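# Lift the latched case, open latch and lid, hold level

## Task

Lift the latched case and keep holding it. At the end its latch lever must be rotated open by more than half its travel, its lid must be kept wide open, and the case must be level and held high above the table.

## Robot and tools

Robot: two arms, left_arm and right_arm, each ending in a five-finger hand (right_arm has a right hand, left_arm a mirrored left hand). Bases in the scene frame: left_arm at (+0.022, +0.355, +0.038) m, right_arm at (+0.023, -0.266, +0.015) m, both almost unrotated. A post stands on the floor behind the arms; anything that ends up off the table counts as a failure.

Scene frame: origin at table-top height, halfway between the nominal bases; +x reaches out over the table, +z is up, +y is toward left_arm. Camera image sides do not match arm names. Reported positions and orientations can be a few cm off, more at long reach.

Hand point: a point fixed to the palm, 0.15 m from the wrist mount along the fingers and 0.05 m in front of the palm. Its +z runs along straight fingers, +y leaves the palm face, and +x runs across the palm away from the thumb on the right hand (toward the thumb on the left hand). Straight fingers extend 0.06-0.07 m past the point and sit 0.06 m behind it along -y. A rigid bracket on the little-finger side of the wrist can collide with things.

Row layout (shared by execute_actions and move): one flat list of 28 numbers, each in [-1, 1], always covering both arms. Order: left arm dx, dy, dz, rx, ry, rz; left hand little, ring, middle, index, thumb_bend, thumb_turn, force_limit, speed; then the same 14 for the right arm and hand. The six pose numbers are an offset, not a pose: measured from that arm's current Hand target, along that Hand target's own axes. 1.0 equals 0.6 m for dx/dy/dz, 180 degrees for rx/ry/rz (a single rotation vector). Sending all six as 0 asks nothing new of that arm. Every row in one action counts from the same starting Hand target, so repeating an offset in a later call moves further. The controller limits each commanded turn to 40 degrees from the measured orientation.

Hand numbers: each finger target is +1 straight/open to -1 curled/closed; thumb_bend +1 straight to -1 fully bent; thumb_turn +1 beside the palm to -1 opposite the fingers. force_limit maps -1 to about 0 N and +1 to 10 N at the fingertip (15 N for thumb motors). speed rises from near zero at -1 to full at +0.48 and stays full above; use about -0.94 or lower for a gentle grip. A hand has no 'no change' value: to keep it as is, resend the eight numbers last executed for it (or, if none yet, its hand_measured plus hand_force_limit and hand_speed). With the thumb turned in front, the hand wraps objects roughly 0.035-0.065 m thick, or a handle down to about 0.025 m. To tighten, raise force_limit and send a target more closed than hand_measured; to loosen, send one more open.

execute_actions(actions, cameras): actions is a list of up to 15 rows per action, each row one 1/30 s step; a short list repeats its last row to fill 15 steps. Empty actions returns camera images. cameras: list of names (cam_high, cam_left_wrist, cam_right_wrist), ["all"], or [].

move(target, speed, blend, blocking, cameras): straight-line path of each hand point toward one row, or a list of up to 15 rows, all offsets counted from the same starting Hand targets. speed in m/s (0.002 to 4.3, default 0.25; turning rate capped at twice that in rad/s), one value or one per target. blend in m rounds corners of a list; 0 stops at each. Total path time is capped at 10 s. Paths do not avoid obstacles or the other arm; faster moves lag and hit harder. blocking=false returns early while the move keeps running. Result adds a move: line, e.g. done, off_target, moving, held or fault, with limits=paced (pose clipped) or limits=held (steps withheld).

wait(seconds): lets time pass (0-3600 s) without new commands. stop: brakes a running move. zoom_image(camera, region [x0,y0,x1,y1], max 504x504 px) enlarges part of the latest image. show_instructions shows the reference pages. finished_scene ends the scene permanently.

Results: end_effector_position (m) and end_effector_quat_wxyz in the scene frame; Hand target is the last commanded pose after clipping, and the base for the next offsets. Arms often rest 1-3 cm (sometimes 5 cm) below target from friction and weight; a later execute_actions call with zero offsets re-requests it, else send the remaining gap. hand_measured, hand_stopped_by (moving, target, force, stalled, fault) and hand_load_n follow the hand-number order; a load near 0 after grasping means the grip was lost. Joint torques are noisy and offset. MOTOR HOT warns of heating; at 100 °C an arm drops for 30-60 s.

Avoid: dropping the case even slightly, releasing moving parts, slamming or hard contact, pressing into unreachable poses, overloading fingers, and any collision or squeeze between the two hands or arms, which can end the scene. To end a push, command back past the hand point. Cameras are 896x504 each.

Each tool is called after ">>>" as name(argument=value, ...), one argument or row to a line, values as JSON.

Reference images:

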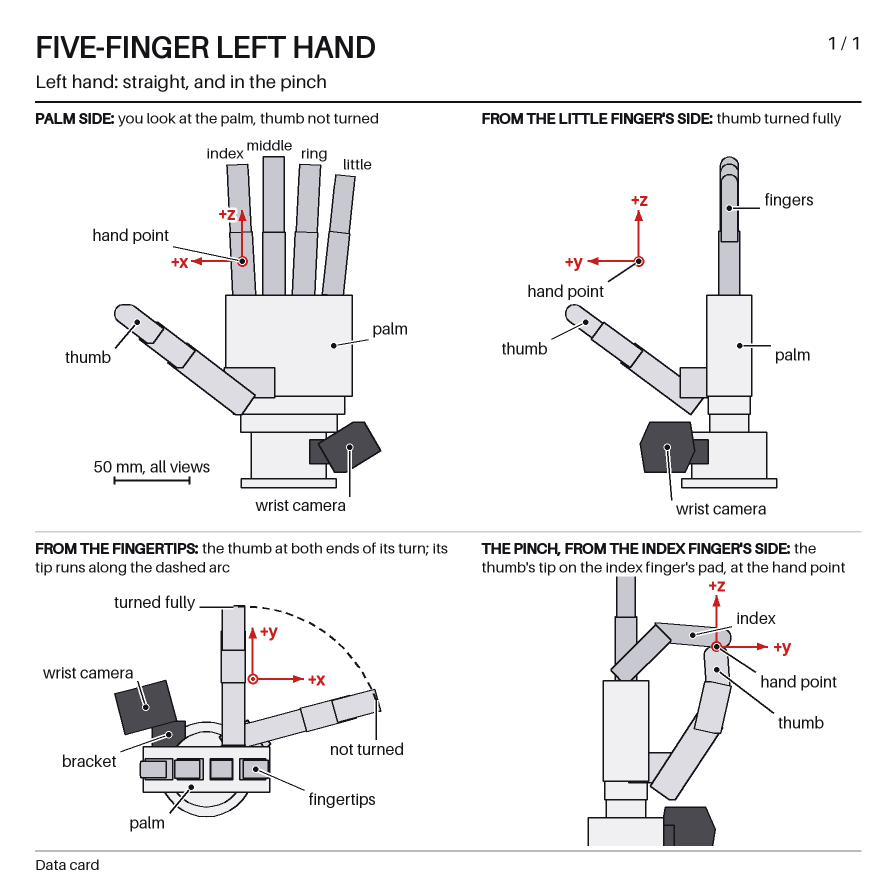

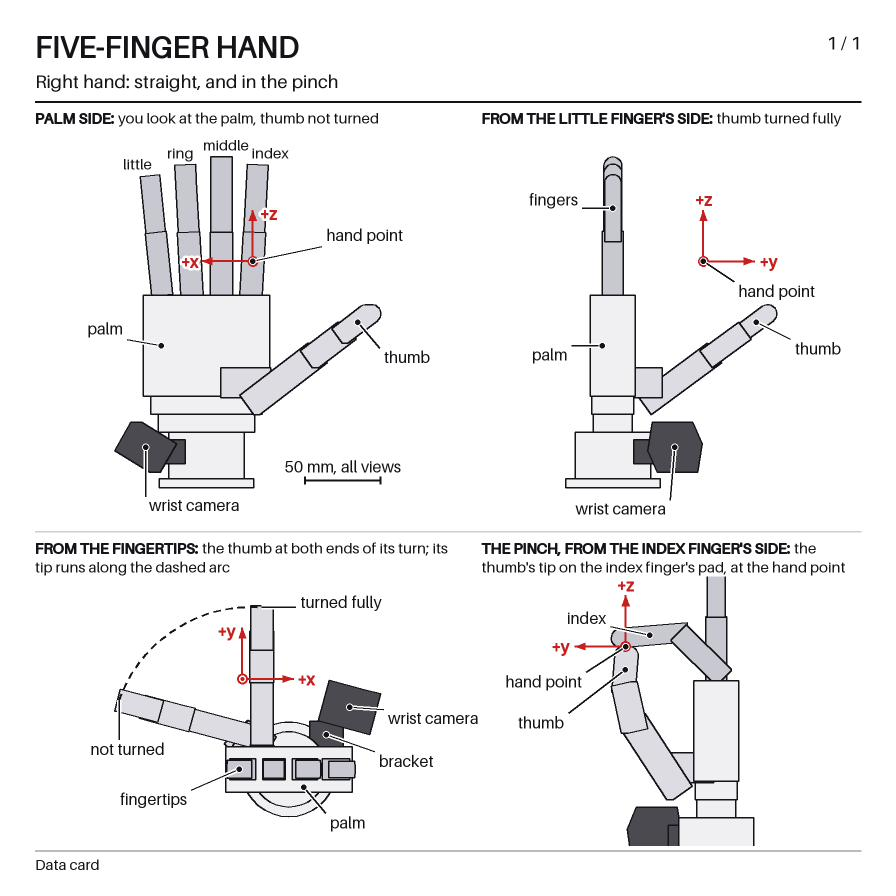

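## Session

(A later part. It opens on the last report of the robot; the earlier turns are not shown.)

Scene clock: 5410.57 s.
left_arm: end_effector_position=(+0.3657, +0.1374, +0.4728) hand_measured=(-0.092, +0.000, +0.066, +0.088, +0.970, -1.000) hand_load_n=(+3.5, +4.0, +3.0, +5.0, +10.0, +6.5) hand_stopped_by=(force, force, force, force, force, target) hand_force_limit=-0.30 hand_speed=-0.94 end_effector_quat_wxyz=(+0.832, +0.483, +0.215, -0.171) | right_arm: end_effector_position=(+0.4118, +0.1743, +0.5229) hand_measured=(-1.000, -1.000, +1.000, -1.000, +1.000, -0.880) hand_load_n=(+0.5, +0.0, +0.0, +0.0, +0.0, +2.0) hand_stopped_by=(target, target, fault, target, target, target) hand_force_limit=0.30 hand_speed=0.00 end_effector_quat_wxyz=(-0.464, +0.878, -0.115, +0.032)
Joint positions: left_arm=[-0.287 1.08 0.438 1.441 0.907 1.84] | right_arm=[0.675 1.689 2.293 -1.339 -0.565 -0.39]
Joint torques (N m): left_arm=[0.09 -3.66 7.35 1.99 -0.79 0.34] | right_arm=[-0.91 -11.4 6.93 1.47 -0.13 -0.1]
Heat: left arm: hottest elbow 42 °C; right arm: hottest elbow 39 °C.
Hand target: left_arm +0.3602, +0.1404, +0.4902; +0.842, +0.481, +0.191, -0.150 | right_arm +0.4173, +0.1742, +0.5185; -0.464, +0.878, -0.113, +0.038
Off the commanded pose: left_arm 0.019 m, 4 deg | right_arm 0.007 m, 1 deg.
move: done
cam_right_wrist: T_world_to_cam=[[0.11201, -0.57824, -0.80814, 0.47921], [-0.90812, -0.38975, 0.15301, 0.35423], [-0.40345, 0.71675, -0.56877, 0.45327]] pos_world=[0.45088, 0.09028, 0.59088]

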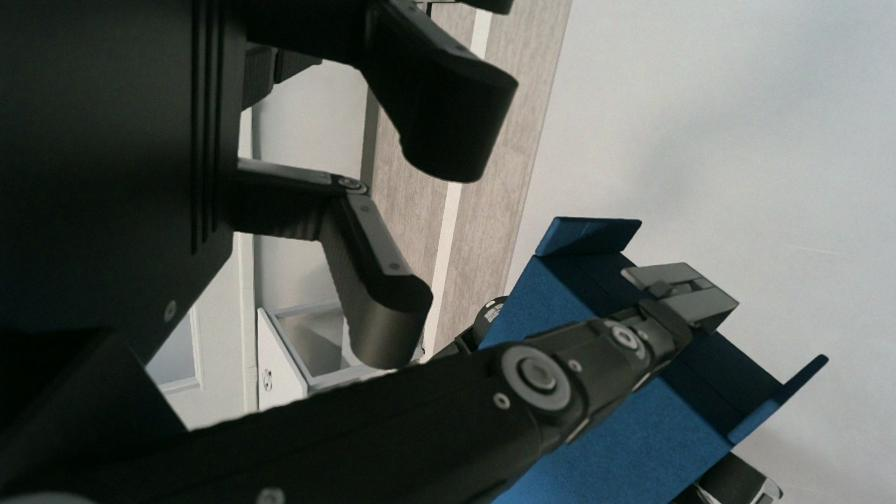

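>>> move(
  target=[
    [0,0,0,0,0,0,-0.4,-0.47,-0.32,-0.47,0.6,-1,-0.3,-0.94,-0.0018,-0.0377,-0.026,0,0,0,-1,-1,1,-1,1,-0.8,0.3,0.0],
    [0,0,0,0,0,0,-0.4,-0.47,-0.32,-0.47,0.6,-1,-0.3,-0.94,0.0001,-0.0231,-0.0473,0,0,0,-1,-1,1,-1,1,-0.8,0.3,0.0],
  ],
  speed=0.05,
  cameras=["cam_right_wrist"],
)

>>> zoom_image(
  camera="cam_right_wrist",
  region=[560, 180, 840, 440],
)

Scene clock: 5463.93 s.
left_arm: end_effector_position=(+0.3656, +0.1379, +0.4734) hand_measured=(-0.092, +0.000, +0.066, +0.088, +0.970, -1.000) hand_load_n=(+3.0, +4.0, +3.0, +5.0, +10.5, +6.0) hand_stopped_by=(force, force, force, force, force, target) hand_force_limit=-0.30 hand_speed=-0.94 end_effector_quat_wxyz=(+0.833, +0.483, +0.213, -0.167) | right_arm: end_effector_position=(+0.4177, +0.1688, +0.5368) hand_measured=(-1.000, -1.000, +1.000, -1.000, +1.000, -0.800) hand_load_n=(+0.0, +0.0, +0.0, +0.0, +0.0, +0.0) hand_stopped_by=(target, target, fault, target, target, target) hand_force_limit=0.30 hand_speed=0.00 end_effector_quat_wxyz=(-0.460, +0.879, -0.117, +0.030)
Joint positions: left_arm=[-0.287 1.08 0.438 1.441 0.905 1.848] | right_arm=[0.66 1.747 2.425 -1.432 -0.575 -0.403]
Joint torques (N m): left_arm=[0.03 -3.37 7.31 1.96 -0.67 0.27] | right_arm=[-1.2 -12.86 7.46 0.61 -0.39 -0.15]
Heat: left arm: hottest elbow 42 °C; right arm: hottest elbow 38 °C.
Hand target: left_arm +0.3602, +0.1404, +0.4902; +0.842, +0.481, +0.191, -0.150 | right_arm +0.4149, +0.1589, +0.5461; -0.464, +0.878, -0.113, +0.038
Off the commanded pose: left_arm 0.018 m, 3 deg | right_arm 0.014 m, 1 deg.
move: off_target (right_arm)
cam_right_wrist: T_world_to_cam=[[0.10561, -0.58449, -0.8045, 0.48836], [-0.90726, -0.38783, 0.16267, 0.34948], [-0.40709, 0.71271, -0.57125, 0.47115]] pos_world=[0.45729, 0.08519, 0.60518]

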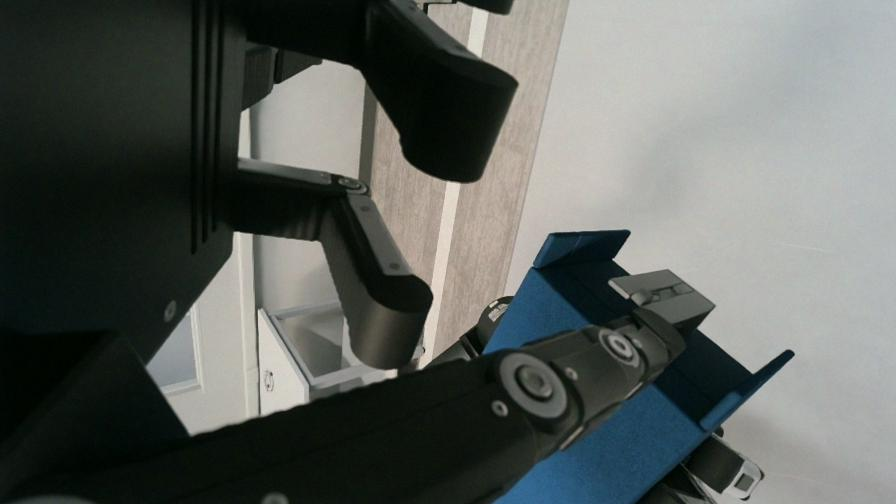

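Scaled by 1.800 from the camera's image (finer frame: 1280x720).

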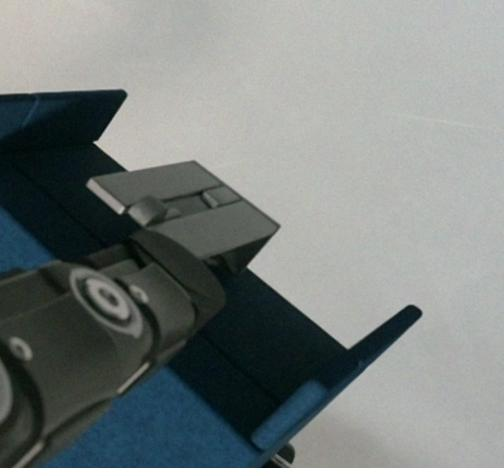

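>>> move(
  target=[0,0,0,0,0,0,-0.4,-0.47,-0.32,-0.47,0.6,-1,-0.3,-0.94,0.003,0.0098,0.012,0,0,0,-1,-1,1,-1,1,-0.55,0.3,0.0],
  speed=0.05,
  cameras=["cam_right_wrist"],
)

>>> zoom_image(
  camera="cam_right_wrist",
  region=[540, 220, 820, 480],
)

Scene clock: 5477.63 s.
left_arm: end_effector_position=(+0.3656, +0.1379, +0.4734) hand_measured=(-0.092, +0.000, +0.066, +0.088, +0.970, -1.000) hand_load_n=(+3.5, +4.5, +3.0, +4.5, +10.5, +6.5) hand_stopped_by=(force, force, force, force, force, target) hand_force_limit=-0.30 hand_speed=-0.94 end_effector_quat_wxyz=(+0.833, +0.483, +0.213, -0.167) | right_arm: end_effector_position=(+0.4140, +0.1659, +0.5258) hand_measured=(-1.000, -1.000, +1.000, -1.000, +1.000, -0.550) hand_load_n=(+0.0, +0.0, +0.0, +0.0, +0.0, +0.0) hand_stopped_by=(target, target, fault, target, target, target) hand_force_limit=0.30 hand_speed=0.00 end_effector_quat_wxyz=(-0.452, +0.884, -0.122, +0.021)
Joint positions: left_arm=[-0.287 1.08 0.438 1.441 0.905 1.848] | right_arm=[0.66 1.728 2.372 -1.425 -0.575 -0.404]
Joint torques (N m): left_arm=[0.03 -3.37 7.35 2.07 -0.69 0.27] | right_arm=[-1.14 -12.69 7.5 1.66 -0.37 -0.11]
Heat: left arm: hottest elbow 42 °C; right arm: hottest elbow 39 °C.
Hand target: left_arm +0.3602, +0.1404, +0.4902; +0.842, +0.481, +0.191, -0.150 | right_arm +0.4169, +0.1610, +0.5370; -0.464, +0.878, -0.113, +0.038
Off the commanded pose: left_arm 0.018 m, 3 deg | right_arm 0.013 m, 3 deg.
move: off_target (right_arm)
cam_right_wrist: T_world_to_cam=[[0.0892, -0.5978, -0.79667, 0.48309], [-0.90331, -0.38554, 0.18815, 0.3314], [-0.41962, 0.70285, -0.57438, 0.47386]] pos_world=[0.45511, 0.0835, 0.59468]

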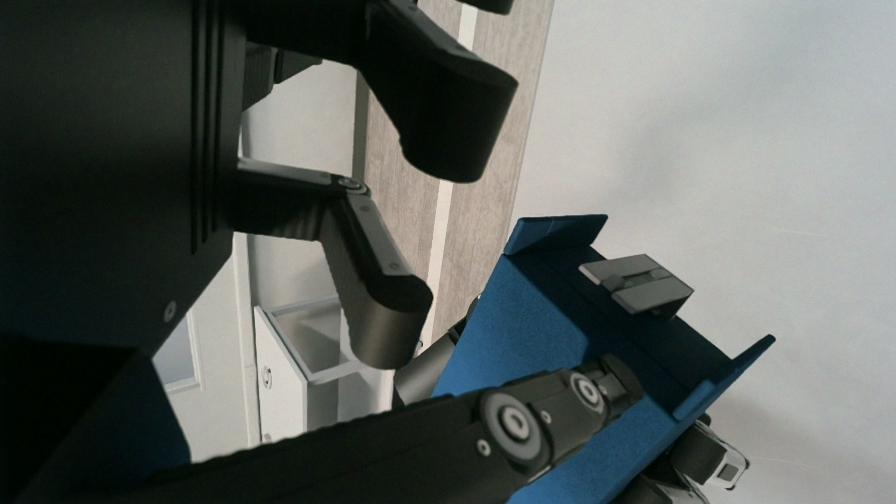

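Scaled by 1.800 from the camera's image (finer frame: 1280x720).

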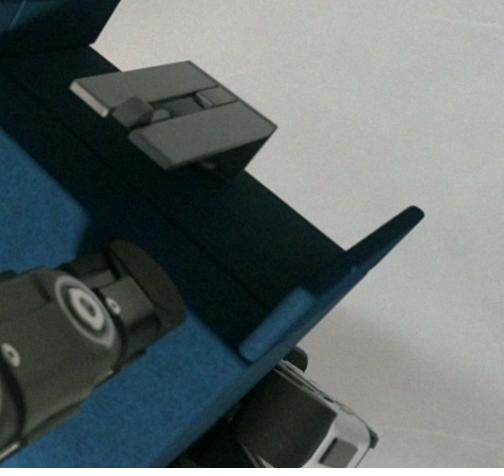

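>>> move(
  target=[0,0,0,0,0,0,-0.4,-0.47,-0.32,-0.47,0.6,-1,-0.3,-0.94,0,0,0,0,0,0,-1,-1,1,-1,0.96,-0.65,0.3,0.0],
  speed=0.05,
  cameras=["cam_right_wrist"],
)

>>> zoom_image(
  camera="cam_right_wrist",
  region=[540, 220, 820, 480],
)

Scene clock: 5499.87 s.
left_arm: end_effector_position=(+0.3656, +0.1379, +0.4734) hand_measured=(-0.092, +0.000, +0.066, +0.088, +0.970, -1.000) hand_load_n=(+3.5, +4.0, +3.0, +5.0, +10.0, +6.0) hand_stopped_by=(force, force, force, force, force, target) hand_force_limit=-0.30 hand_speed=-0.94 end_effector_quat_wxyz=(+0.833, +0.483, +0.213, -0.167) | right_arm: end_effector_position=(+0.4140, +0.1659, +0.5258) hand_measured=(-1.000, -1.000, +1.000, -1.000, +0.960, -0.650) hand_load_n=(+0.0, +0.0, +0.0, +0.0, +0.0, +0.0) hand_stopped_by=(target, target, fault, target, target, target) hand_force_limit=0.30 hand_speed=0.00 end_effector_quat_wxyz=(-0.452, +0.884, -0.122, +0.021)
Joint positions: left_arm=[-0.287 1.08 0.438 1.441 0.905 1.848] | right_arm=[0.66 1.728 2.372 -1.425 -0.575 -0.404]
Joint torques (N m): left_arm=[0.15 -3.78 7.35 1.99 -0.68 0.25] | right_arm=[-1.08 -12.98 7.47 1.68 -0.36 -0.11]
Heat: left arm: hottest elbow 42 °C; right arm: hottest elbow 39 °C.
Hand target: left_arm +0.3602, +0.1404, +0.4902; +0.842, +0.481, +0.191, -0.150 | right_arm +0.4169, +0.1610, +0.5370; -0.464, +0.878, -0.113, +0.038
Off the commanded pose: left_arm 0.018 m, 3 deg | right_arm 0.013 m, 3 deg.
move: done
cam_right_wrist: T_world_to_cam=[[0.0892, -0.5978, -0.79667, 0.48309], [-0.90331, -0.38554, 0.18815, 0.3314], [-0.41962, 0.70285, -0.57438, 0.47386]] pos_world=[0.45511, 0.0835, 0.59468]

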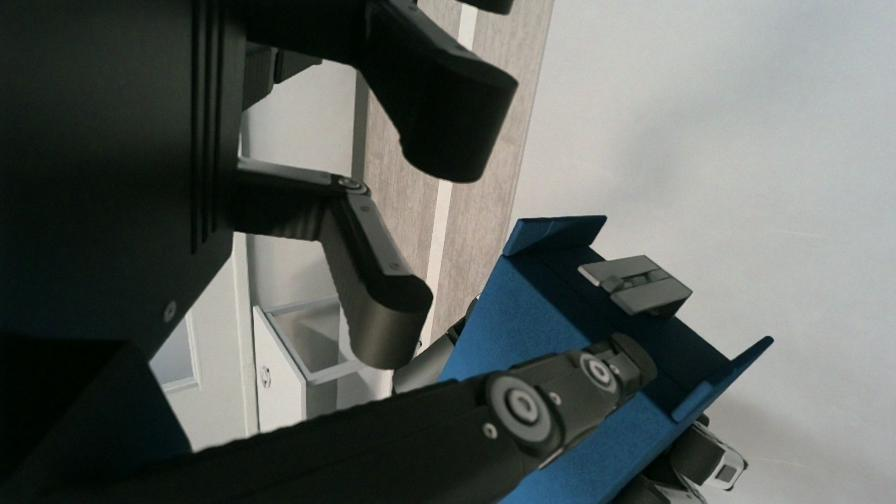

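Scaled by 1.800 from the camera's image (finer frame: 1280x720).

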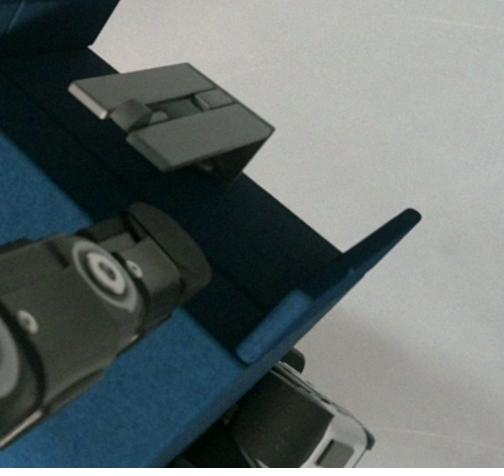

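>>> move(
  target=[0,0,0,0,0,0,-0.4,-0.47,-0.32,-0.47,0.6,-1,-0.3,-0.94,0,0,0,0,0,0,-1,-1,1,-1,0.92,-0.65,0.3,0.0],
  speed=0.05,
  cameras=["cam_right_wrist"],
)

>>> zoom_image(
  camera="cam_right_wrist",
  region=[540, 220, 820, 480],
)

Scene clock: 5506.93 s.
left_arm: end_effector_position=(+0.3656, +0.1379, +0.4734) hand_measured=(-0.092, +0.000, +0.066, +0.088, +0.970, -1.000) hand_load_n=(+3.5, +4.0, +3.0, +5.0, +10.0, +6.0) hand_stopped_by=(force, force, force, force, force, target) hand_force_limit=-0.30 hand_speed=-0.94 end_effector_quat_wxyz=(+0.833, +0.483, +0.213, -0.167) | right_arm: end_effector_position=(+0.4140, +0.1659, +0.5258) hand_measured=(-1.000, -1.000, +1.000, -1.000, +0.920, -0.650) hand_load_n=(+0.0, +0.0, +0.0, +0.0, +0.0, +0.0) hand_stopped_by=(target, target, fault, target, target, target) hand_force_limit=0.30 hand_speed=0.00 end_effector_quat_wxyz=(-0.452, +0.884, -0.122, +0.021)
Joint positions: left_arm=[-0.287 1.08 0.438 1.441 0.905 1.848] | right_arm=[0.66 1.728 2.372 -1.425 -0.575 -0.404]
Joint torques (N m): left_arm=[0.32 -3.6 7.35 1.91 -0.7 0.25] | right_arm=[-1.32 -12.86 7.5 1.68 -0.37 -0.12]
Heat: left arm: hottest elbow 42 °C; right arm: hottest elbow 39 °C.
Hand target: left_arm +0.3602, +0.1404, +0.4902; +0.842, +0.481, +0.191, -0.150 | right_arm +0.4169, +0.1610, +0.5370; -0.464, +0.878, -0.113, +0.038
Off the commanded pose: left_arm 0.018 m, 3 deg | right_arm 0.013 m, 3 deg.
move: done
cam_right_wrist: T_world_to_cam=[[0.0892, -0.5978, -0.79667, 0.48309], [-0.90331, -0.38554, 0.18815, 0.3314], [-0.41962, 0.70285, -0.57438, 0.47386]] pos_world=[0.45511, 0.0835, 0.59468]

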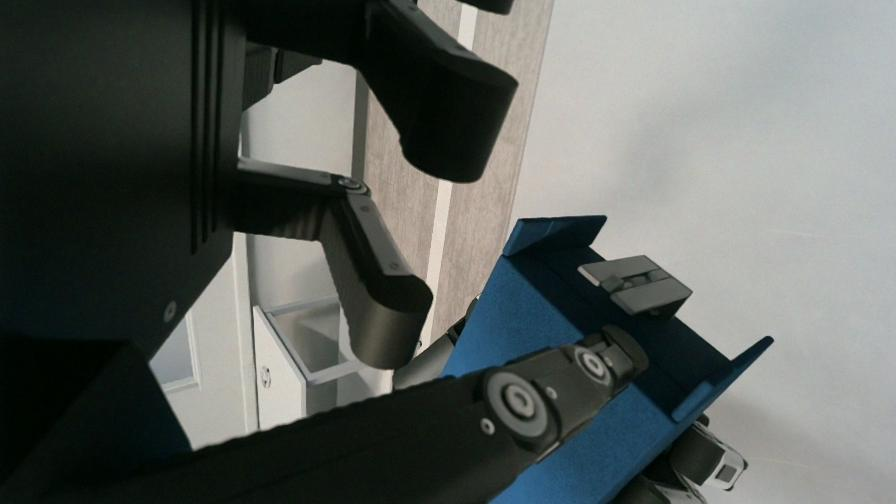

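Scaled by 1.800 from the camera's image (finer frame: 1280x720).

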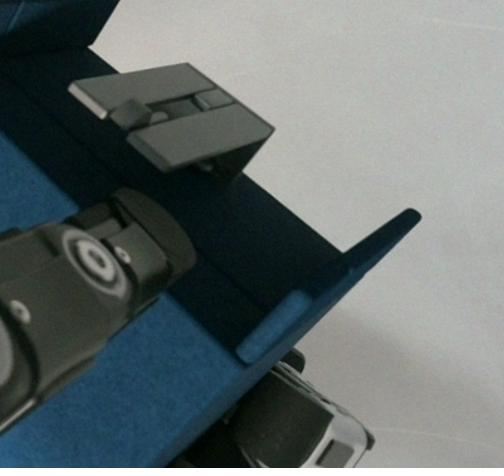

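>>> move(
  target=[0,0,0,0,0,0,-0.4,-0.47,-0.32,-0.47,0.6,-1,-0.3,-0.94,0.0003,0.0096,0.0066,0,0,0,-1,-1,1,-1,0.92,-0.65,0.3,0.0],
  speed=0.04,
  cameras=["cam_right_wrist"],
)

>>> zoom_image(
  camera="cam_right_wrist",
  region=[540, 220, 820, 480],
)

Scene clock: 5513.43 s.
left_arm: end_effector_position=(+0.3656, +0.1378, +0.4734) hand_measured=(-0.092, +0.000, +0.066, +0.088, +0.970, -1.000) hand_load_n=(+3.5, +4.0, +3.0, +4.5, +10.0, +6.0) hand_stopped_by=(force, force, force, force, force, target) hand_force_limit=-0.30 hand_speed=-0.94 end_effector_quat_wxyz=(+0.833, +0.483, +0.213, -0.167) | right_arm: end_effector_position=(+0.4121, +0.1642, +0.5241) hand_measured=(-1.000, -1.000, +1.000, -1.000, +0.920, -0.650) hand_load_n=(+0.0, +0.0, +0.0, +0.0, +0.0, -0.5) hand_stopped_by=(target, target, fault, target, target, target) hand_force_limit=0.30 hand_speed=0.00 end_effector_quat_wxyz=(-0.455, +0.882, -0.119, +0.025)
Joint positions: left_arm=[-0.287 1.08 0.438 1.441 0.905 1.848] | right_arm=[0.66 1.702 2.326 -1.394 -0.575 -0.405]
Joint torques (N m): left_arm=[-0.15 -3.72 7.45 2.03 -0.66 0.23] | right_arm=[-0.97 -12.16 7.42 1.61 -0.37 -0.1]
Heat: left arm: hottest elbow 42 °C; right arm: hottest elbow 39 °C.
Hand target: left_arm +0.3602, +0.1404, +0.4902; +0.842, +0.481, +0.191, -0.150 | right_arm +0.4167, +0.1610, +0.5301; -0.464, +0.878, -0.113, +0.038
Off the commanded pose: left_arm 0.018 m, 3 deg | right_arm 0.008 m, 2 deg.
move: done
cam_right_wrist: T_world_to_cam=[[0.097, -0.59244, -0.79975, 0.47834], [-0.90509, -0.38675, 0.17673, 0.33633], [-0.41401, 0.70671, -0.57373, 0.47002]] pos_world=[0.4526, 0.0813, 0.59278]

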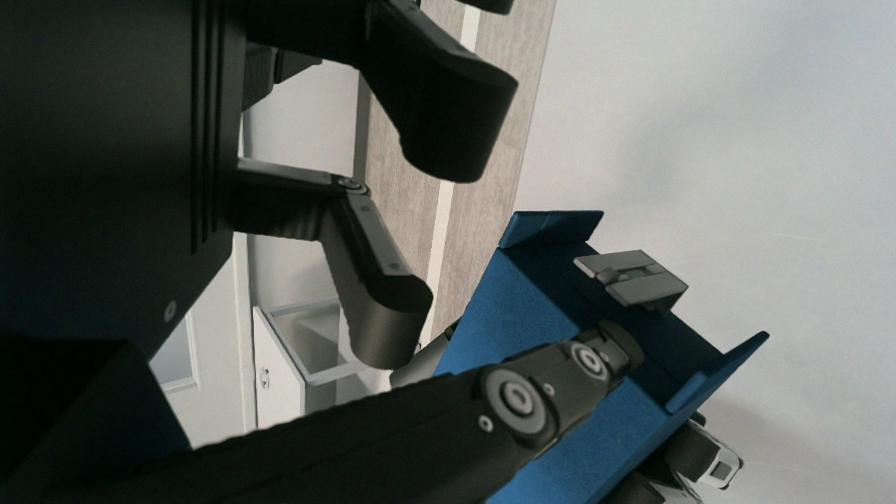

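Scaled by 1.800 from the camera's image (finer frame: 1280x720).

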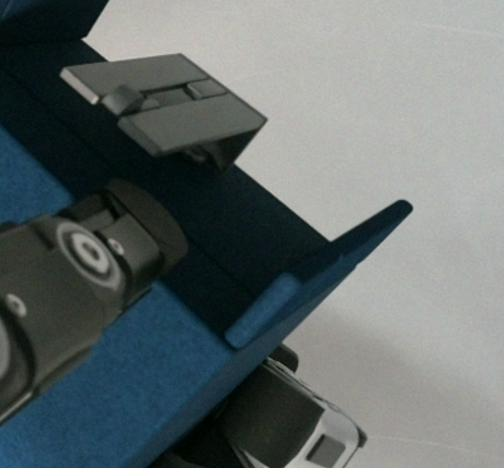

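>>> move(
  target=[
    [0,0,0,0,0,0,-0.4,-0.47,-0.32,-0.47,0.6,-1,-0.3,-0.94,0,0,0,0,0,0,-1,-1,1,-1,0.89,-0.68,0.3,0.0],
    [0,0,0,0,0,0,-0.4,-0.47,-0.32,-0.47,0.6,-1,-0.3,-0.94,0.0003,0.0082,0.0057,0,0,0,-1,-1,1,-1,0.89,-0.68,0.3,0.0],
  ],
  speed=0.04,
  cameras=["cam_right_wrist"],
)

>>> zoom_image(
  camera="cam_right_wrist",
  region=[540, 220, 820, 480],
)

Scene clock: 5518.93 s.
left_arm: end_effector_position=(+0.3656, +0.1378, +0.4734) hand_measured=(-0.092, +0.000, +0.066, +0.088, +0.970, -1.000) hand_load_n=(+3.5, +4.0, +3.0, +4.5, +10.0, +6.0) hand_stopped_by=(force, force, force, force, force, target) hand_force_limit=-0.30 hand_speed=-0.94 end_effector_quat_wxyz=(+0.833, +0.483, +0.213, -0.167) | right_arm: end_effector_position=(+0.4105, +0.1630, +0.5234) hand_measured=(-1.000, -1.000, +1.000, -1.000, +0.890, -0.680) hand_load_n=(+0.0, +0.0, +0.0, +0.0, +0.0, -0.5) hand_stopped_by=(target, target, fault, target, target, target) hand_force_limit=0.30 hand_speed=0.00 end_effector_quat_wxyz=(-0.459, +0.880, -0.117, +0.029)
Joint positions: left_arm=[-0.287 1.08 0.438 1.441 0.905 1.848] | right_arm=[0.66 1.68 2.289 -1.367 -0.575 -0.405]
Joint torques (N m): left_arm=[-0.03 -3.72 7.39 1.98 -0.68 0.23] | right_arm=[-1.2 -11.46 7.21 1.61 -0.33 -0.1]
Heat: left arm: hottest elbow 42 °C; right arm: hottest elbow 39 °C.
Hand target: left_arm +0.3602, +0.1404, +0.4902; +0.842, +0.481, +0.191, -0.150 | right_arm +0.4167, +0.1610, +0.5241; -0.464, +0.878, -0.113, +0.038
Off the commanded pose: left_arm 0.018 m, 3 deg | right_arm 0.007 m, 1 deg.
move: done
cam_right_wrist: T_world_to_cam=[[0.10484, -0.5863, -0.80328, 0.4749], [-0.90659, -0.38836, 0.16513, 0.3414], [-0.40878, 0.71093, -0.57225, 0.46619]] pos_world=[0.45029, 0.07959, 0.59188]

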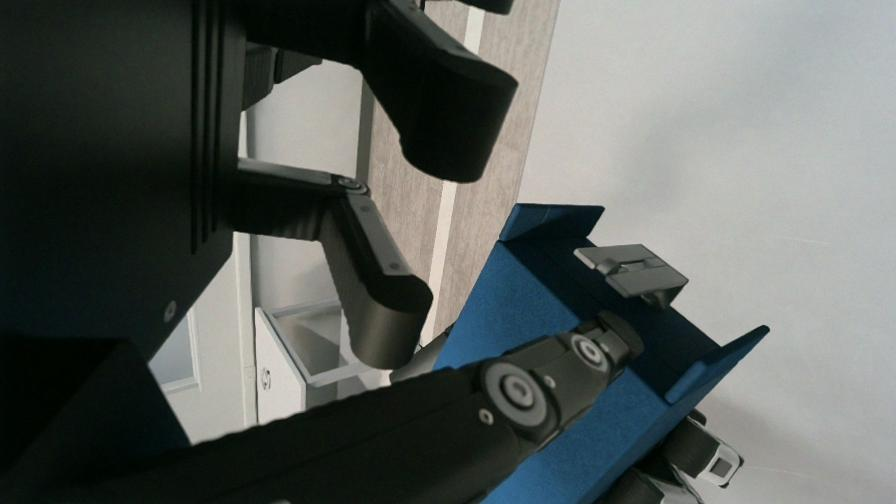

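Scaled by 1.800 from the camera's image (finer frame: 1280x720).

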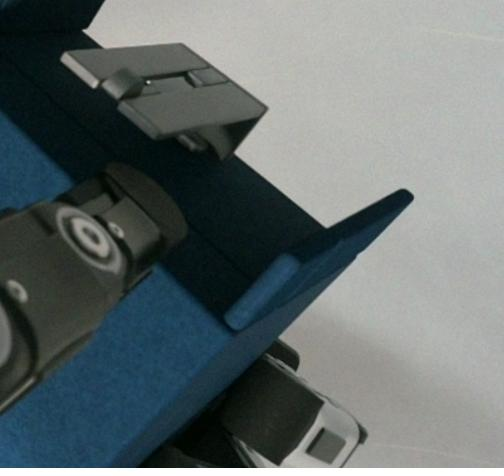

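>>> move(
  target=[
    [0,0,0,0,0,0,-0.4,-0.47,-0.32,-0.47,0.6,-1,-0.3,-0.94,0,0,0,0,0,0,-1,-1,1,-1,0.865,-0.7,0.3,0.0],
    [0,0,0,0,0,0,-0.4,-0.47,-0.32,-0.47,0.6,-1,-0.3,-0.94,0.0003,0.0096,0.0066,0,0,0,-1,-1,1,-1,0.865,-0.7,0.3,0.0],
  ],
  speed=0.04,
  cameras=["cam_right_wrist"],
)

>>> zoom_image(
  camera="cam_right_wrist",
  region=[540, 180, 820, 440],
)

Scene clock: 5534.03 s.
left_arm: end_effector_position=(+0.3656, +0.1376, +0.4731) hand_measured=(-0.092, +0.000, +0.066, +0.088, +0.970, -1.000) hand_load_n=(+3.5, +4.5, +2.5, +4.5, +10.0, +6.0) hand_stopped_by=(force, force, force, force, force, target) hand_force_limit=-0.30 hand_speed=-0.94 end_effector_quat_wxyz=(+0.832, +0.483, +0.214, -0.169) | right_arm: end_effector_position=(+0.4091, +0.1619, +0.5221) hand_measured=(-1.000, -1.000, +1.000, -1.000, +0.866, -0.700) hand_load_n=(+0.0, +0.0, +0.0, +0.0, +0.0, -0.5) hand_stopped_by=(target, target, fault, target, target, target) hand_force_limit=0.30 hand_speed=0.00 end_effector_quat_wxyz=(-0.464, +0.878, -0.115, +0.033)
Joint positions: left_arm=[-0.287 1.08 0.438 1.441 0.907 1.845] | right_arm=[0.659 1.658 2.25 -1.336 -0.576 -0.405]
Joint torques (N m): left_arm=[0.03 -3.43 7.35 1.95 -0.76 0.29] | right_arm=[-1.14 -10.87 7.01 1.43 -0.31 -0.1]
Heat: left arm: hottest elbow 43 °C; right arm: hottest elbow 39 °C.
Hand target: left_arm +0.3602, +0.1404, +0.4902; +0.842, +0.481, +0.191, -0.150 | right_arm +0.4166, +0.1612, +0.5170; -0.464, +0.878, -0.113, +0.038
Off the commanded pose: left_arm 0.018 m, 4 deg | right_arm 0.009 m, 1 deg.
move: done
cam_right_wrist: T_world_to_cam=[[0.11347, -0.5793, -0.80717, 0.47072], [-0.90824, -0.38982, 0.1521, 0.34764], [-0.40277, 0.71585, -0.57038, 0.46144]] pos_world=[0.44818, 0.07788, 0.59027]

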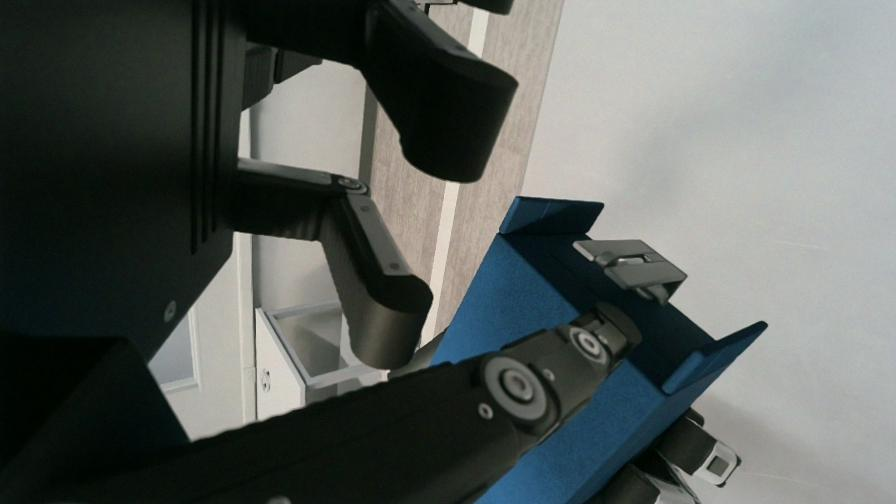

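Scaled by 1.800 from the camera's image (finer frame: 1280x720).

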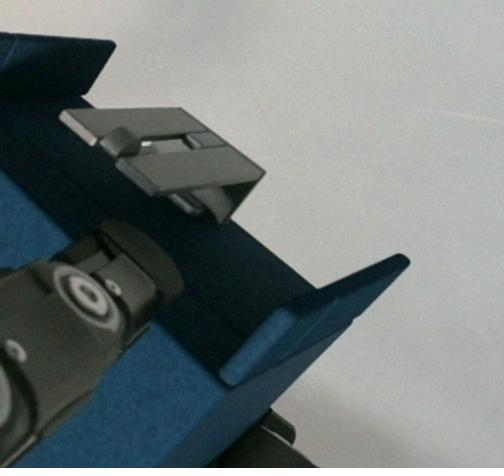

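>>> move(
  target=[0,0,0,0,0,0,-0.4,-0.47,-0.32,-0.47,0.6,-1,-0.3,-0.94,0,0,0,0,0,0,-1,-1,1,-1,0.88,-0.73,0.3,0.0],
  speed=0.04,
  cameras=["cam_right_wrist"],
)

>>> zoom_image(
  camera="cam_right_wrist",
  region=[540, 180, 820, 440],
)

Scene clock: 5542.23 s.
left_arm: end_effector_position=(+0.3655, +0.1375, +0.4730) hand_measured=(-0.092, +0.000, +0.066, +0.088, +0.970, -1.000) hand_load_n=(+3.5, +4.0, +2.5, +5.0, +10.0, +6.0) hand_stopped_by=(force, force, force, force, force, target) hand_force_limit=-0.30 hand_speed=-0.94 end_effector_quat_wxyz=(+0.832, +0.483, +0.214, -0.169) | right_arm: end_effector_position=(+0.4091, +0.1619, +0.5222) hand_measured=(-1.000, -1.000, +1.000, -1.000, +0.880, -0.730) hand_load_n=(+0.0, +0.0, +0.0, +0.0, -0.5, +0.0) hand_stopped_by=(target, target, fault, target, target, target) hand_force_limit=0.30 hand_speed=0.00 end_effector_quat_wxyz=(-0.464, +0.878, -0.115, +0.033)
Joint positions: left_arm=[-0.287 1.08 0.438 1.441 0.907 1.845] | right_arm=[0.659 1.658 2.25 -1.336 -0.576 -0.405]
Joint torques (N m): left_arm=[-0.09 -3.37 7.43 2.06 -0.77 0.29] | right_arm=[-0.91 -10.81 6.99 1.5 -0.3 -0.1]
Heat: left arm: hottest elbow 43 °C; right arm: hottest elbow 39 °C.
Hand target: left_arm +0.3602, +0.1404, +0.4902; +0.842, +0.481, +0.191, -0.150 | right_arm +0.4166, +0.1612, +0.5170; -0.464, +0.878, -0.113, +0.038
Off the commanded pose: left_arm 0.018 m, 4 deg | right_arm 0.009 m, 1 deg.
move: done
cam_right_wrist: T_world_to_cam=[[0.11357, -0.57909, -0.80732, 0.47074], [-0.9081, -0.39015, 0.15211, 0.34759], [-0.40307, 0.71585, -0.57018, 0.46146]] pos_world=[0.44818, 0.07788, 0.59027]

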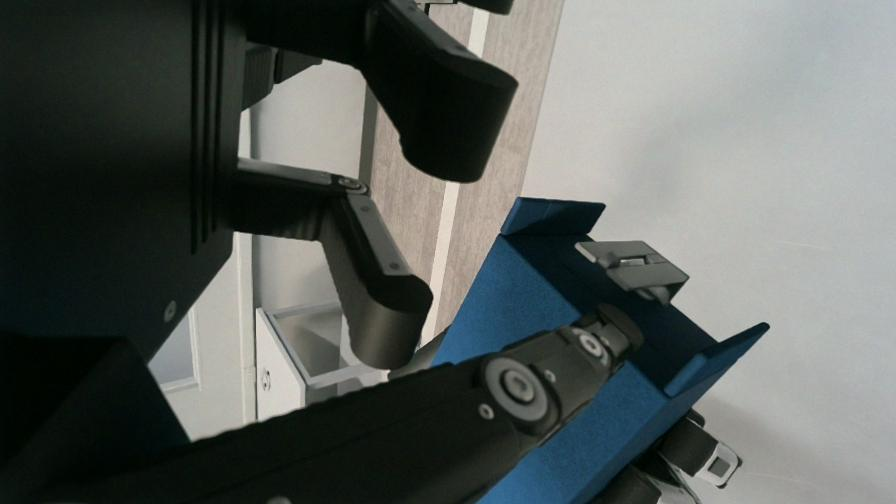

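Scaled by 1.800 from the camera's image (finer frame: 1280x720).

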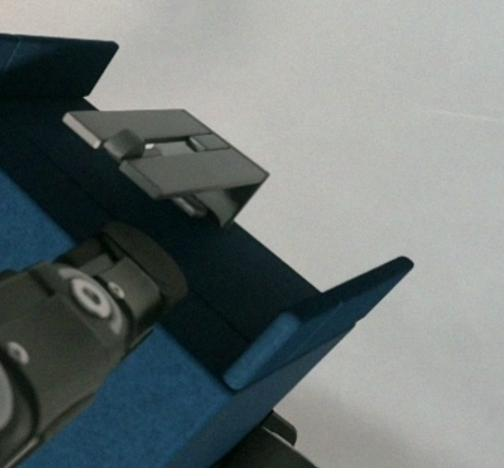

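>>> move(
  target=[
    [0,0,0,0,0,0,-0.4,-0.47,-0.32,-0.47,0.6,-1,-0.3,-0.94,-0.0013,-0.0274,-0.0189,0,0,0,-1,-1,1,-1,0.88,-0.75,0.3,0.0],
  ],
  speed=0.04,
  cameras=["cam_right_wrist"],
)

>>> zoom_image(
  camera="cam_right_wrist",
  region=[540, 180, 820, 440],
)

Scene clock: 5549.03 s.
left_arm: end_effector_position=(+0.3656, +0.1379, +0.4734) hand_measured=(-0.092, +0.000, +0.066, +0.088, +0.970, -1.000) hand_load_n=(+3.5, +4.0, +3.0, +5.0, +10.0, +6.0) hand_stopped_by=(force, force, force, force, force, target) hand_force_limit=-0.30 hand_speed=-0.94 end_effector_quat_wxyz=(+0.833, +0.483, +0.213, -0.167) | right_arm: end_effector_position=(+0.4114, +0.1640, +0.5272) hand_measured=(-1.000, -1.000, +1.000, -1.000, +0.880, -0.750) hand_load_n=(+0.0, +0.0, +0.0, +0.0, +0.0, -0.5) hand_stopped_by=(target, target, fault, target, target, target) hand_force_limit=0.30 hand_speed=0.00 end_effector_quat_wxyz=(-0.459, +0.880, -0.117, +0.027)
Joint positions: left_arm=[-0.287 1.08 0.438 1.441 0.905 1.848] | right_arm=[0.659 1.696 2.323 -1.387 -0.578 -0.405]
Joint torques (N m): left_arm=[-0.09 -3.43 7.38 2.06 -0.67 0.24] | right_arm=[-0.91 -10.7 10.96 0.51 -0.23 -0.1]
Heat: left arm: hottest elbow 43 °C; right arm: hottest elbow 39 °C.
Hand target: left_arm +0.3602, +0.1404, +0.4902; +0.842, +0.481, +0.191, -0.150 | right_arm +0.4165, +0.1611, +0.5371; -0.464, +0.878, -0.113, +0.038
Off the commanded pose: left_arm 0.018 m, 3 deg | right_arm 0.011 m, 1 deg.
move: off_target (right_arm)
cam_right_wrist: T_world_to_cam=[[0.10364, -0.58585, -0.80376, 0.4791], [-0.90556, -0.38981, 0.16736, 0.34065], [-0.41136, 0.71051, -0.57093, 0.46837]] pos_world=[0.45149, 0.08069, 0.59548]

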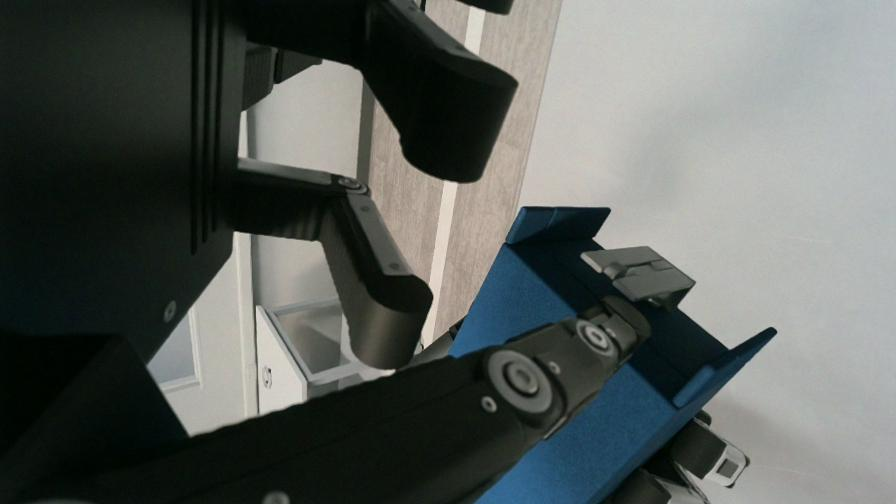

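Scaled by 1.800 from the camera's image (finer frame: 1280x720).

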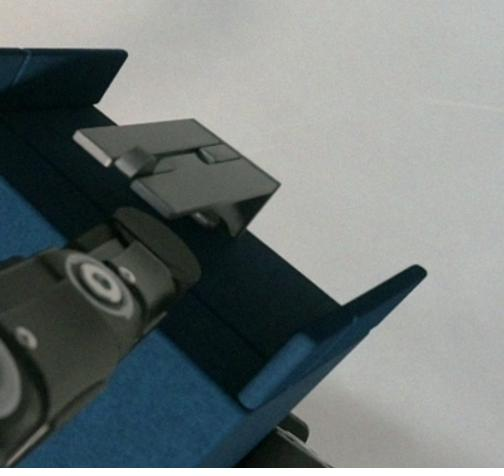

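>>> move(
  target=[
    [0,0,0,0,0,0,-0.4,-0.47,-0.32,-0.47,0.6,-1,-0.3,-0.94,0,0,0,0,0,0,-1,-1,1,-1,0.88,-0.67,0.3,0.0],
  ],
  speed=0.04,
  cameras=["cam_right_wrist"],
)

>>> zoom_image(
  camera="cam_right_wrist",
  region=[540, 180, 820, 440],
)

Scene clock: 5565.30 s.
left_arm: end_effector_position=(+0.3656, +0.1379, +0.4734) hand_measured=(-0.092, +0.000, +0.066, +0.088, +0.970, -1.000) hand_load_n=(+3.5, +4.0, +2.5, +5.0, +10.0, +6.0) hand_stopped_by=(force, force, force, force, force, target) hand_force_limit=-0.30 hand_speed=-0.94 end_effector_quat_wxyz=(+0.833, +0.483, +0.213, -0.167) | right_arm: end_effector_position=(+0.4114, +0.1640, +0.5272) hand_measured=(-1.000, -1.000, +1.000, -1.000, +0.880, -0.670) hand_load_n=(+0.0, +0.0, +0.0, +0.0, +0.0, +0.0) hand_stopped_by=(target, target, fault, target, target, target) hand_force_limit=0.30 hand_speed=0.00 end_effector_quat_wxyz=(-0.459, +0.880, -0.117, +0.027)
Joint positions: left_arm=[-0.287 1.08 0.438 1.441 0.905 1.848] | right_arm=[0.659 1.696 2.323 -1.387 -0.578 -0.405]
Joint torques (N m): left_arm=[-0.03 -3.43 7.42 2.06 -0.68 0.25] | right_arm=[-1.03 -10.75 10.97 0.49 -0.24 -0.11]
Heat: left arm: hottest elbow 43 °C; right arm: hottest elbow 41 °C.
Hand target: left_arm +0.3602, +0.1404, +0.4902; +0.842, +0.481, +0.191, -0.150 | right_arm +0.4165, +0.1611, +0.5371; -0.464, +0.878, -0.113, +0.038
Off the commanded pose: left_arm 0.018 m, 3 deg | right_arm 0.012 m, 1 deg.
move: done
cam_right_wrist: T_world_to_cam=[[0.10364, -0.58585, -0.80376, 0.4791], [-0.90556, -0.38981, 0.16736, 0.34065], [-0.41136, 0.71051, -0.57093, 0.46837]] pos_world=[0.45149, 0.08069, 0.59548]

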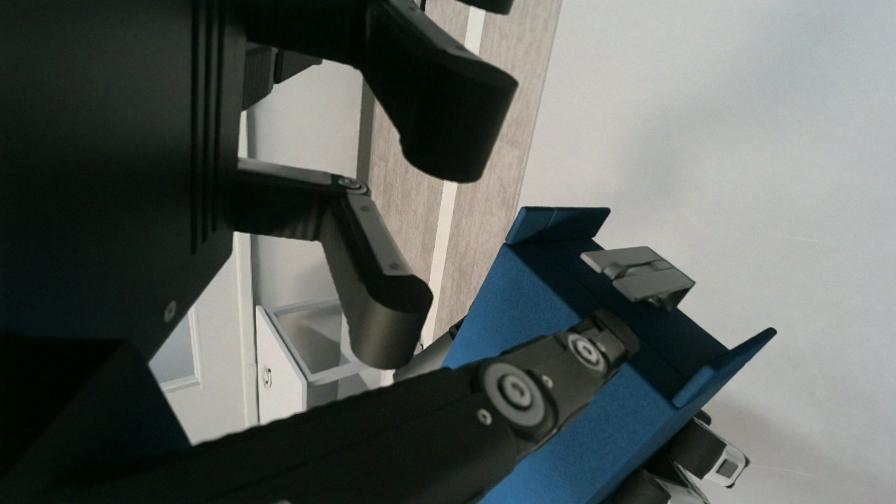

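Scaled by 1.800 from the camera's image (finer frame: 1280x720).

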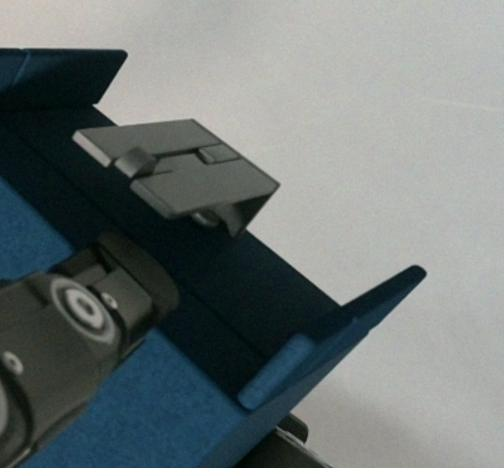

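>>> move(
  target=[
    [0,0,0,0,0,0,-0.4,-0.47,-0.32,-0.47,0.6,-1,-0.3,-0.94,0.0008,0.0178,0.0123,0,0,0,-1,-1,1,-1,0.88,-0.67,0.3,0.0],
  ],
  speed=0.03,
  cameras=["cam_right_wrist"],
)

>>> zoom_image(
  camera="cam_right_wrist",
  region=[540, 180, 820, 440],
)

Scene clock: 5573.23 s.
left_arm: end_effector_position=(+0.3656, +0.1377, +0.4732) hand_measured=(-0.092, +0.000, +0.066, +0.088, +0.970, -1.000) hand_load_n=(+3.5, +4.0, +3.0, +5.0, +10.0, +6.0) hand_stopped_by=(force, force, force, force, force, target) hand_force_limit=-0.30 hand_speed=-0.94 end_effector_quat_wxyz=(+0.832, +0.483, +0.213, -0.168) | right_arm: end_effector_position=(+0.4116, +0.1630, +0.5229) hand_measured=(-1.000, -1.000, +1.000, -1.000, +0.880, -0.670) hand_load_n=(+0.0, +0.0, +0.0, +0.0, -0.5, +0.0) hand_stopped_by=(target, target, fault, target, target, target) hand_force_limit=0.30 hand_speed=0.00 end_effector_quat_wxyz=(-0.460, +0.880, -0.117, +0.028)
Joint positions: left_arm=[-0.287 1.08 0.438 1.441 0.906 1.846] | right_arm=[0.658 1.681 2.289 -1.364 -0.578 -0.405]
Joint torques (N m): left_arm=[0.09 -3.31 7.2 2 -0.75 0.28] | right_arm=[-0.62 -11.69 7.38 1.46 -0.22 -0.11]
Heat: left arm: hottest elbow 43 °C; right arm: hottest elbow 42 °C.
Hand target: left_arm +0.3602, +0.1404, +0.4902; +0.842, +0.481, +0.191, -0.150 | right_arm +0.4167, +0.1611, +0.5239; -0.464, +0.878, -0.113, +0.037
Off the commanded pose: left_arm 0.018 m, 3 deg | right_arm 0.005 m, 1 deg.
move: done
cam_right_wrist: T_world_to_cam=[[0.10421, -0.58494, -0.80436, 0.47502], [-0.90645, -0.38867, 0.1652, 0.34252], [-0.40926, 0.71189, -0.57072, 0.46552]] pos_world=[0.45149, 0.07959, 0.59118]

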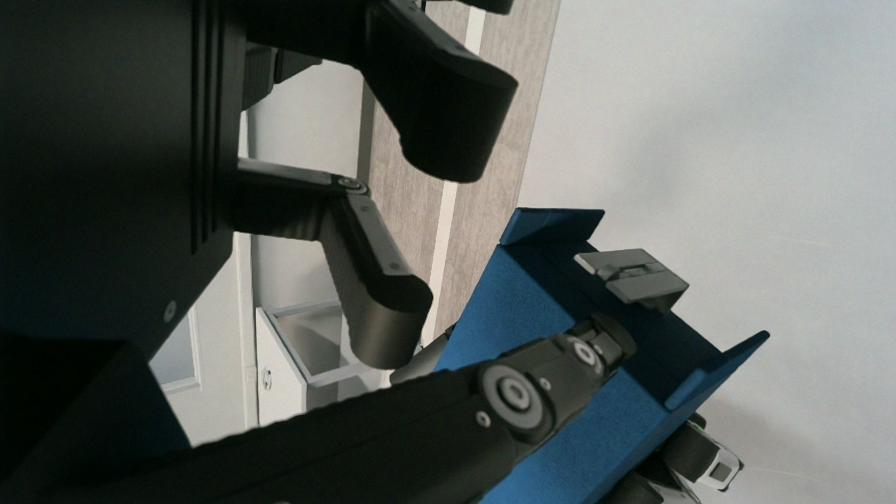

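Scaled by 1.800 from the camera's image (finer frame: 1280x720).

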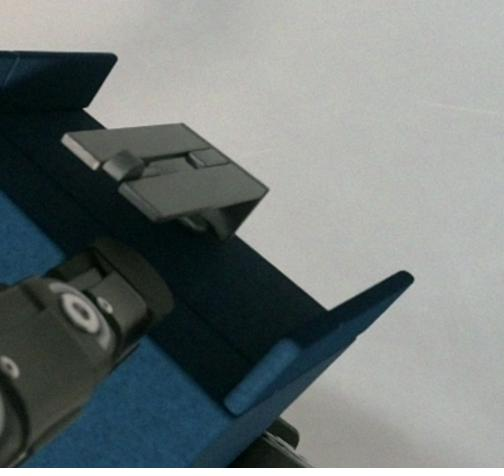

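>>> move(
  target=[
    [0,0,0,0,0,0,-0.4,-0.47,-0.32,-0.47,0.6,-1,-0.3,-0.94,-0.0013,-0.0274,-0.0189,0,0,0,-1,-1,1,-1,0.88,-0.67,0.3,0.0],
    [0,0,0,0,0,0,-0.4,-0.47,-0.32,-0.47,0.6,-1,-0.3,-0.94,-0.0380,-0.0262,-0.0182,0,0,0,-1,-1,1,-1,0.88,-0.67,0.3,0.0],
  ],
  speed=0.05,
  cameras=["cam_right_wrist"],
)

Scene clock: 5594.93 s.
left_arm: end_effector_position=(+0.3657, +0.1379, +0.4734) hand_measured=(-0.092, +0.000, +0.066, +0.088, +0.970, -1.000) hand_load_n=(+3.5, +4.5, +2.5, +4.5, +10.0, +6.0) hand_stopped_by=(force, force, force, force, force, target) hand_force_limit=-0.30 hand_speed=-0.94 end_effector_quat_wxyz=(+0.833, +0.483, +0.213, -0.167) | right_arm: end_effector_position=(+0.4004, +0.1634, +0.5324) hand_measured=(-1.000, -1.000, +1.000, -1.000, +0.880, -0.670) hand_load_n=(+0.0, +0.0, +0.0, +0.5, +0.0, +0.0) hand_stopped_by=(target, target, fault, target, target, target) hand_force_limit=0.30 hand_speed=0.00 end_effector_quat_wxyz=(-0.452, +0.884, -0.116, +0.030)
Joint positions: left_arm=[-0.287 1.08 0.438 1.441 0.905 1.848] | right_arm=[0.677 1.69 2.341 -1.417 -0.553 -0.404]
Joint torques (N m): left_arm=[0.15 -3.72 7.41 2 -0.65 0.26] | right_arm=[0.32 -12.57 7.72 1.7 -0.21 0.13]
Heat: left arm: hottest elbow 43 °C; right arm: hottest elbow 41 °C.
Hand target: left_arm +0.3602, +0.1404, +0.4902; +0.842, +0.481, +0.191, -0.150 | right_arm +0.3951, +0.1661, +0.5441; -0.464, +0.878, -0.113, +0.038
Off the commanded pose: left_arm 0.018 m, 3 deg | right_arm 0.013 m, 2 deg.
move: off_target (right_arm)
cam_right_wrist: T_world_to_cam=[[0.10651, -0.6, -0.79288, 0.47944], [-0.90651, -0.38622, 0.17049, 0.32771], [-0.40852, 0.7006, -0.58504, 0.47534]] pos_world=[0.44019, 0.0812, 0.60237]

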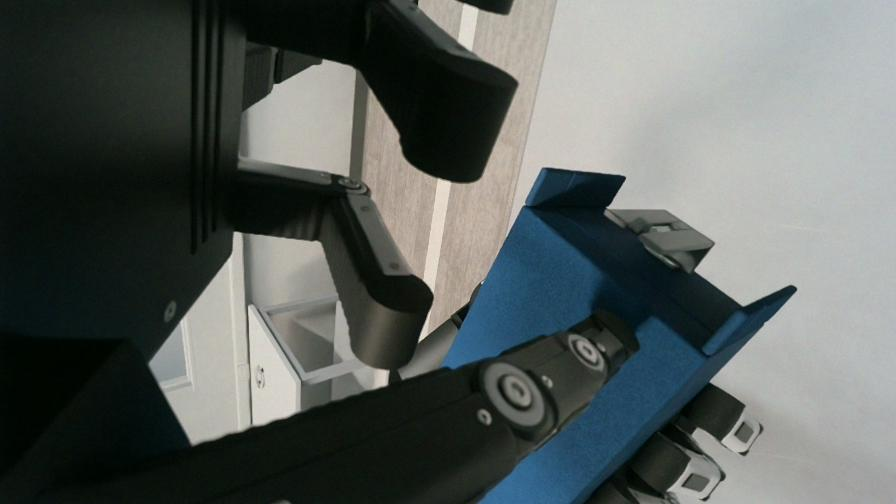

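>>> move(
  target=[
    [0,0,0,0,0,0,-0.4,-0.47,-0.32,-0.47,0.6,-1,-0.3,-0.94,-0.0148,0.0005,0.0018,0,0,0,-1,-1,1,-1,0.88,-0.67,0.3,0.0],
    [0,0,0,0,0,0,-0.4,-0.47,-0.32,-0.47,0.6,-1,-0.3,-0.94,-0.0144,0.0128,0.0103,0,0,0,-1,-1,1,-1,0.88,-0.67,0.3,0.0],
  ],
  speed=0.05,
  cameras=["cam_right_wrist"],
)

Scene clock: 5601.03 s.
left_arm: end_effector_position=(+0.3656, +0.1379, +0.4734) hand_measured=(-0.092, +0.000, +0.066, +0.088, +0.970, -1.000) hand_load_n=(+3.5, +4.0, +3.0, +4.5, +10.0, +6.0) hand_stopped_by=(force, force, force, force, force, target) hand_force_limit=-0.30 hand_speed=-0.94 end_effector_quat_wxyz=(+0.833, +0.483, +0.213, -0.167) | right_arm: end_effector_position=(+0.3913, +0.1648, +0.5268) hand_measured=(-1.000, -1.000, +1.000, -1.000, +0.880, -0.670) hand_load_n=(+0.0, +0.0, +0.0, +0.0, +0.0, +0.0) hand_stopped_by=(target, target, fault, target, target, target) hand_force_limit=0.30 hand_speed=0.00 end_effector_quat_wxyz=(-0.454, +0.883, -0.116, +0.033)
Joint positions: left_arm=[-0.287 1.08 0.438 1.441 0.905 1.848] | right_arm=[0.691 1.644 2.256 -1.364 -0.541 -0.39]
Joint torques (N m): left_arm=[-0.03 -3.19 7.32 2.04 -0.67 0.26] | right_arm=[0.62 -11.28 7.6 1.63 -0.19 0.11]
Heat: left arm: hottest elbow 43 °C; right arm: hottest elbow 40 °C.
Hand target: left_arm +0.3602, +0.1404, +0.4902; +0.842, +0.481, +0.191, -0.150 | right_arm +0.3866, +0.1689, +0.5346; -0.464, +0.878, -0.113, +0.038
Off the commanded pose: left_arm 0.018 m, 3 deg | right_arm 0.010 m, 1 deg.
move: done
cam_right_wrist: T_world_to_cam=[[0.10959, -0.59622, -0.7953, 0.47623], [-0.90847, -0.38474, 0.16325, 0.32528], [-0.40332, 0.70462, -0.58381, 0.46406]] pos_world=[0.43049, 0.0821, 0.59657]

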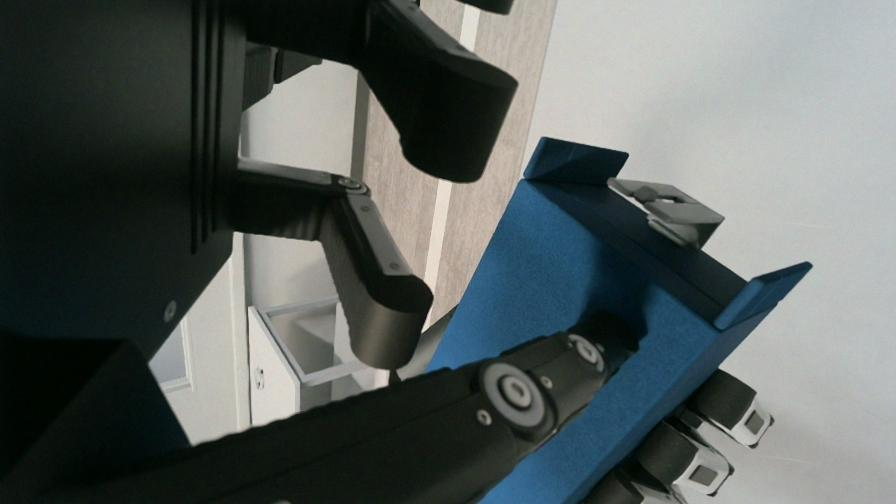

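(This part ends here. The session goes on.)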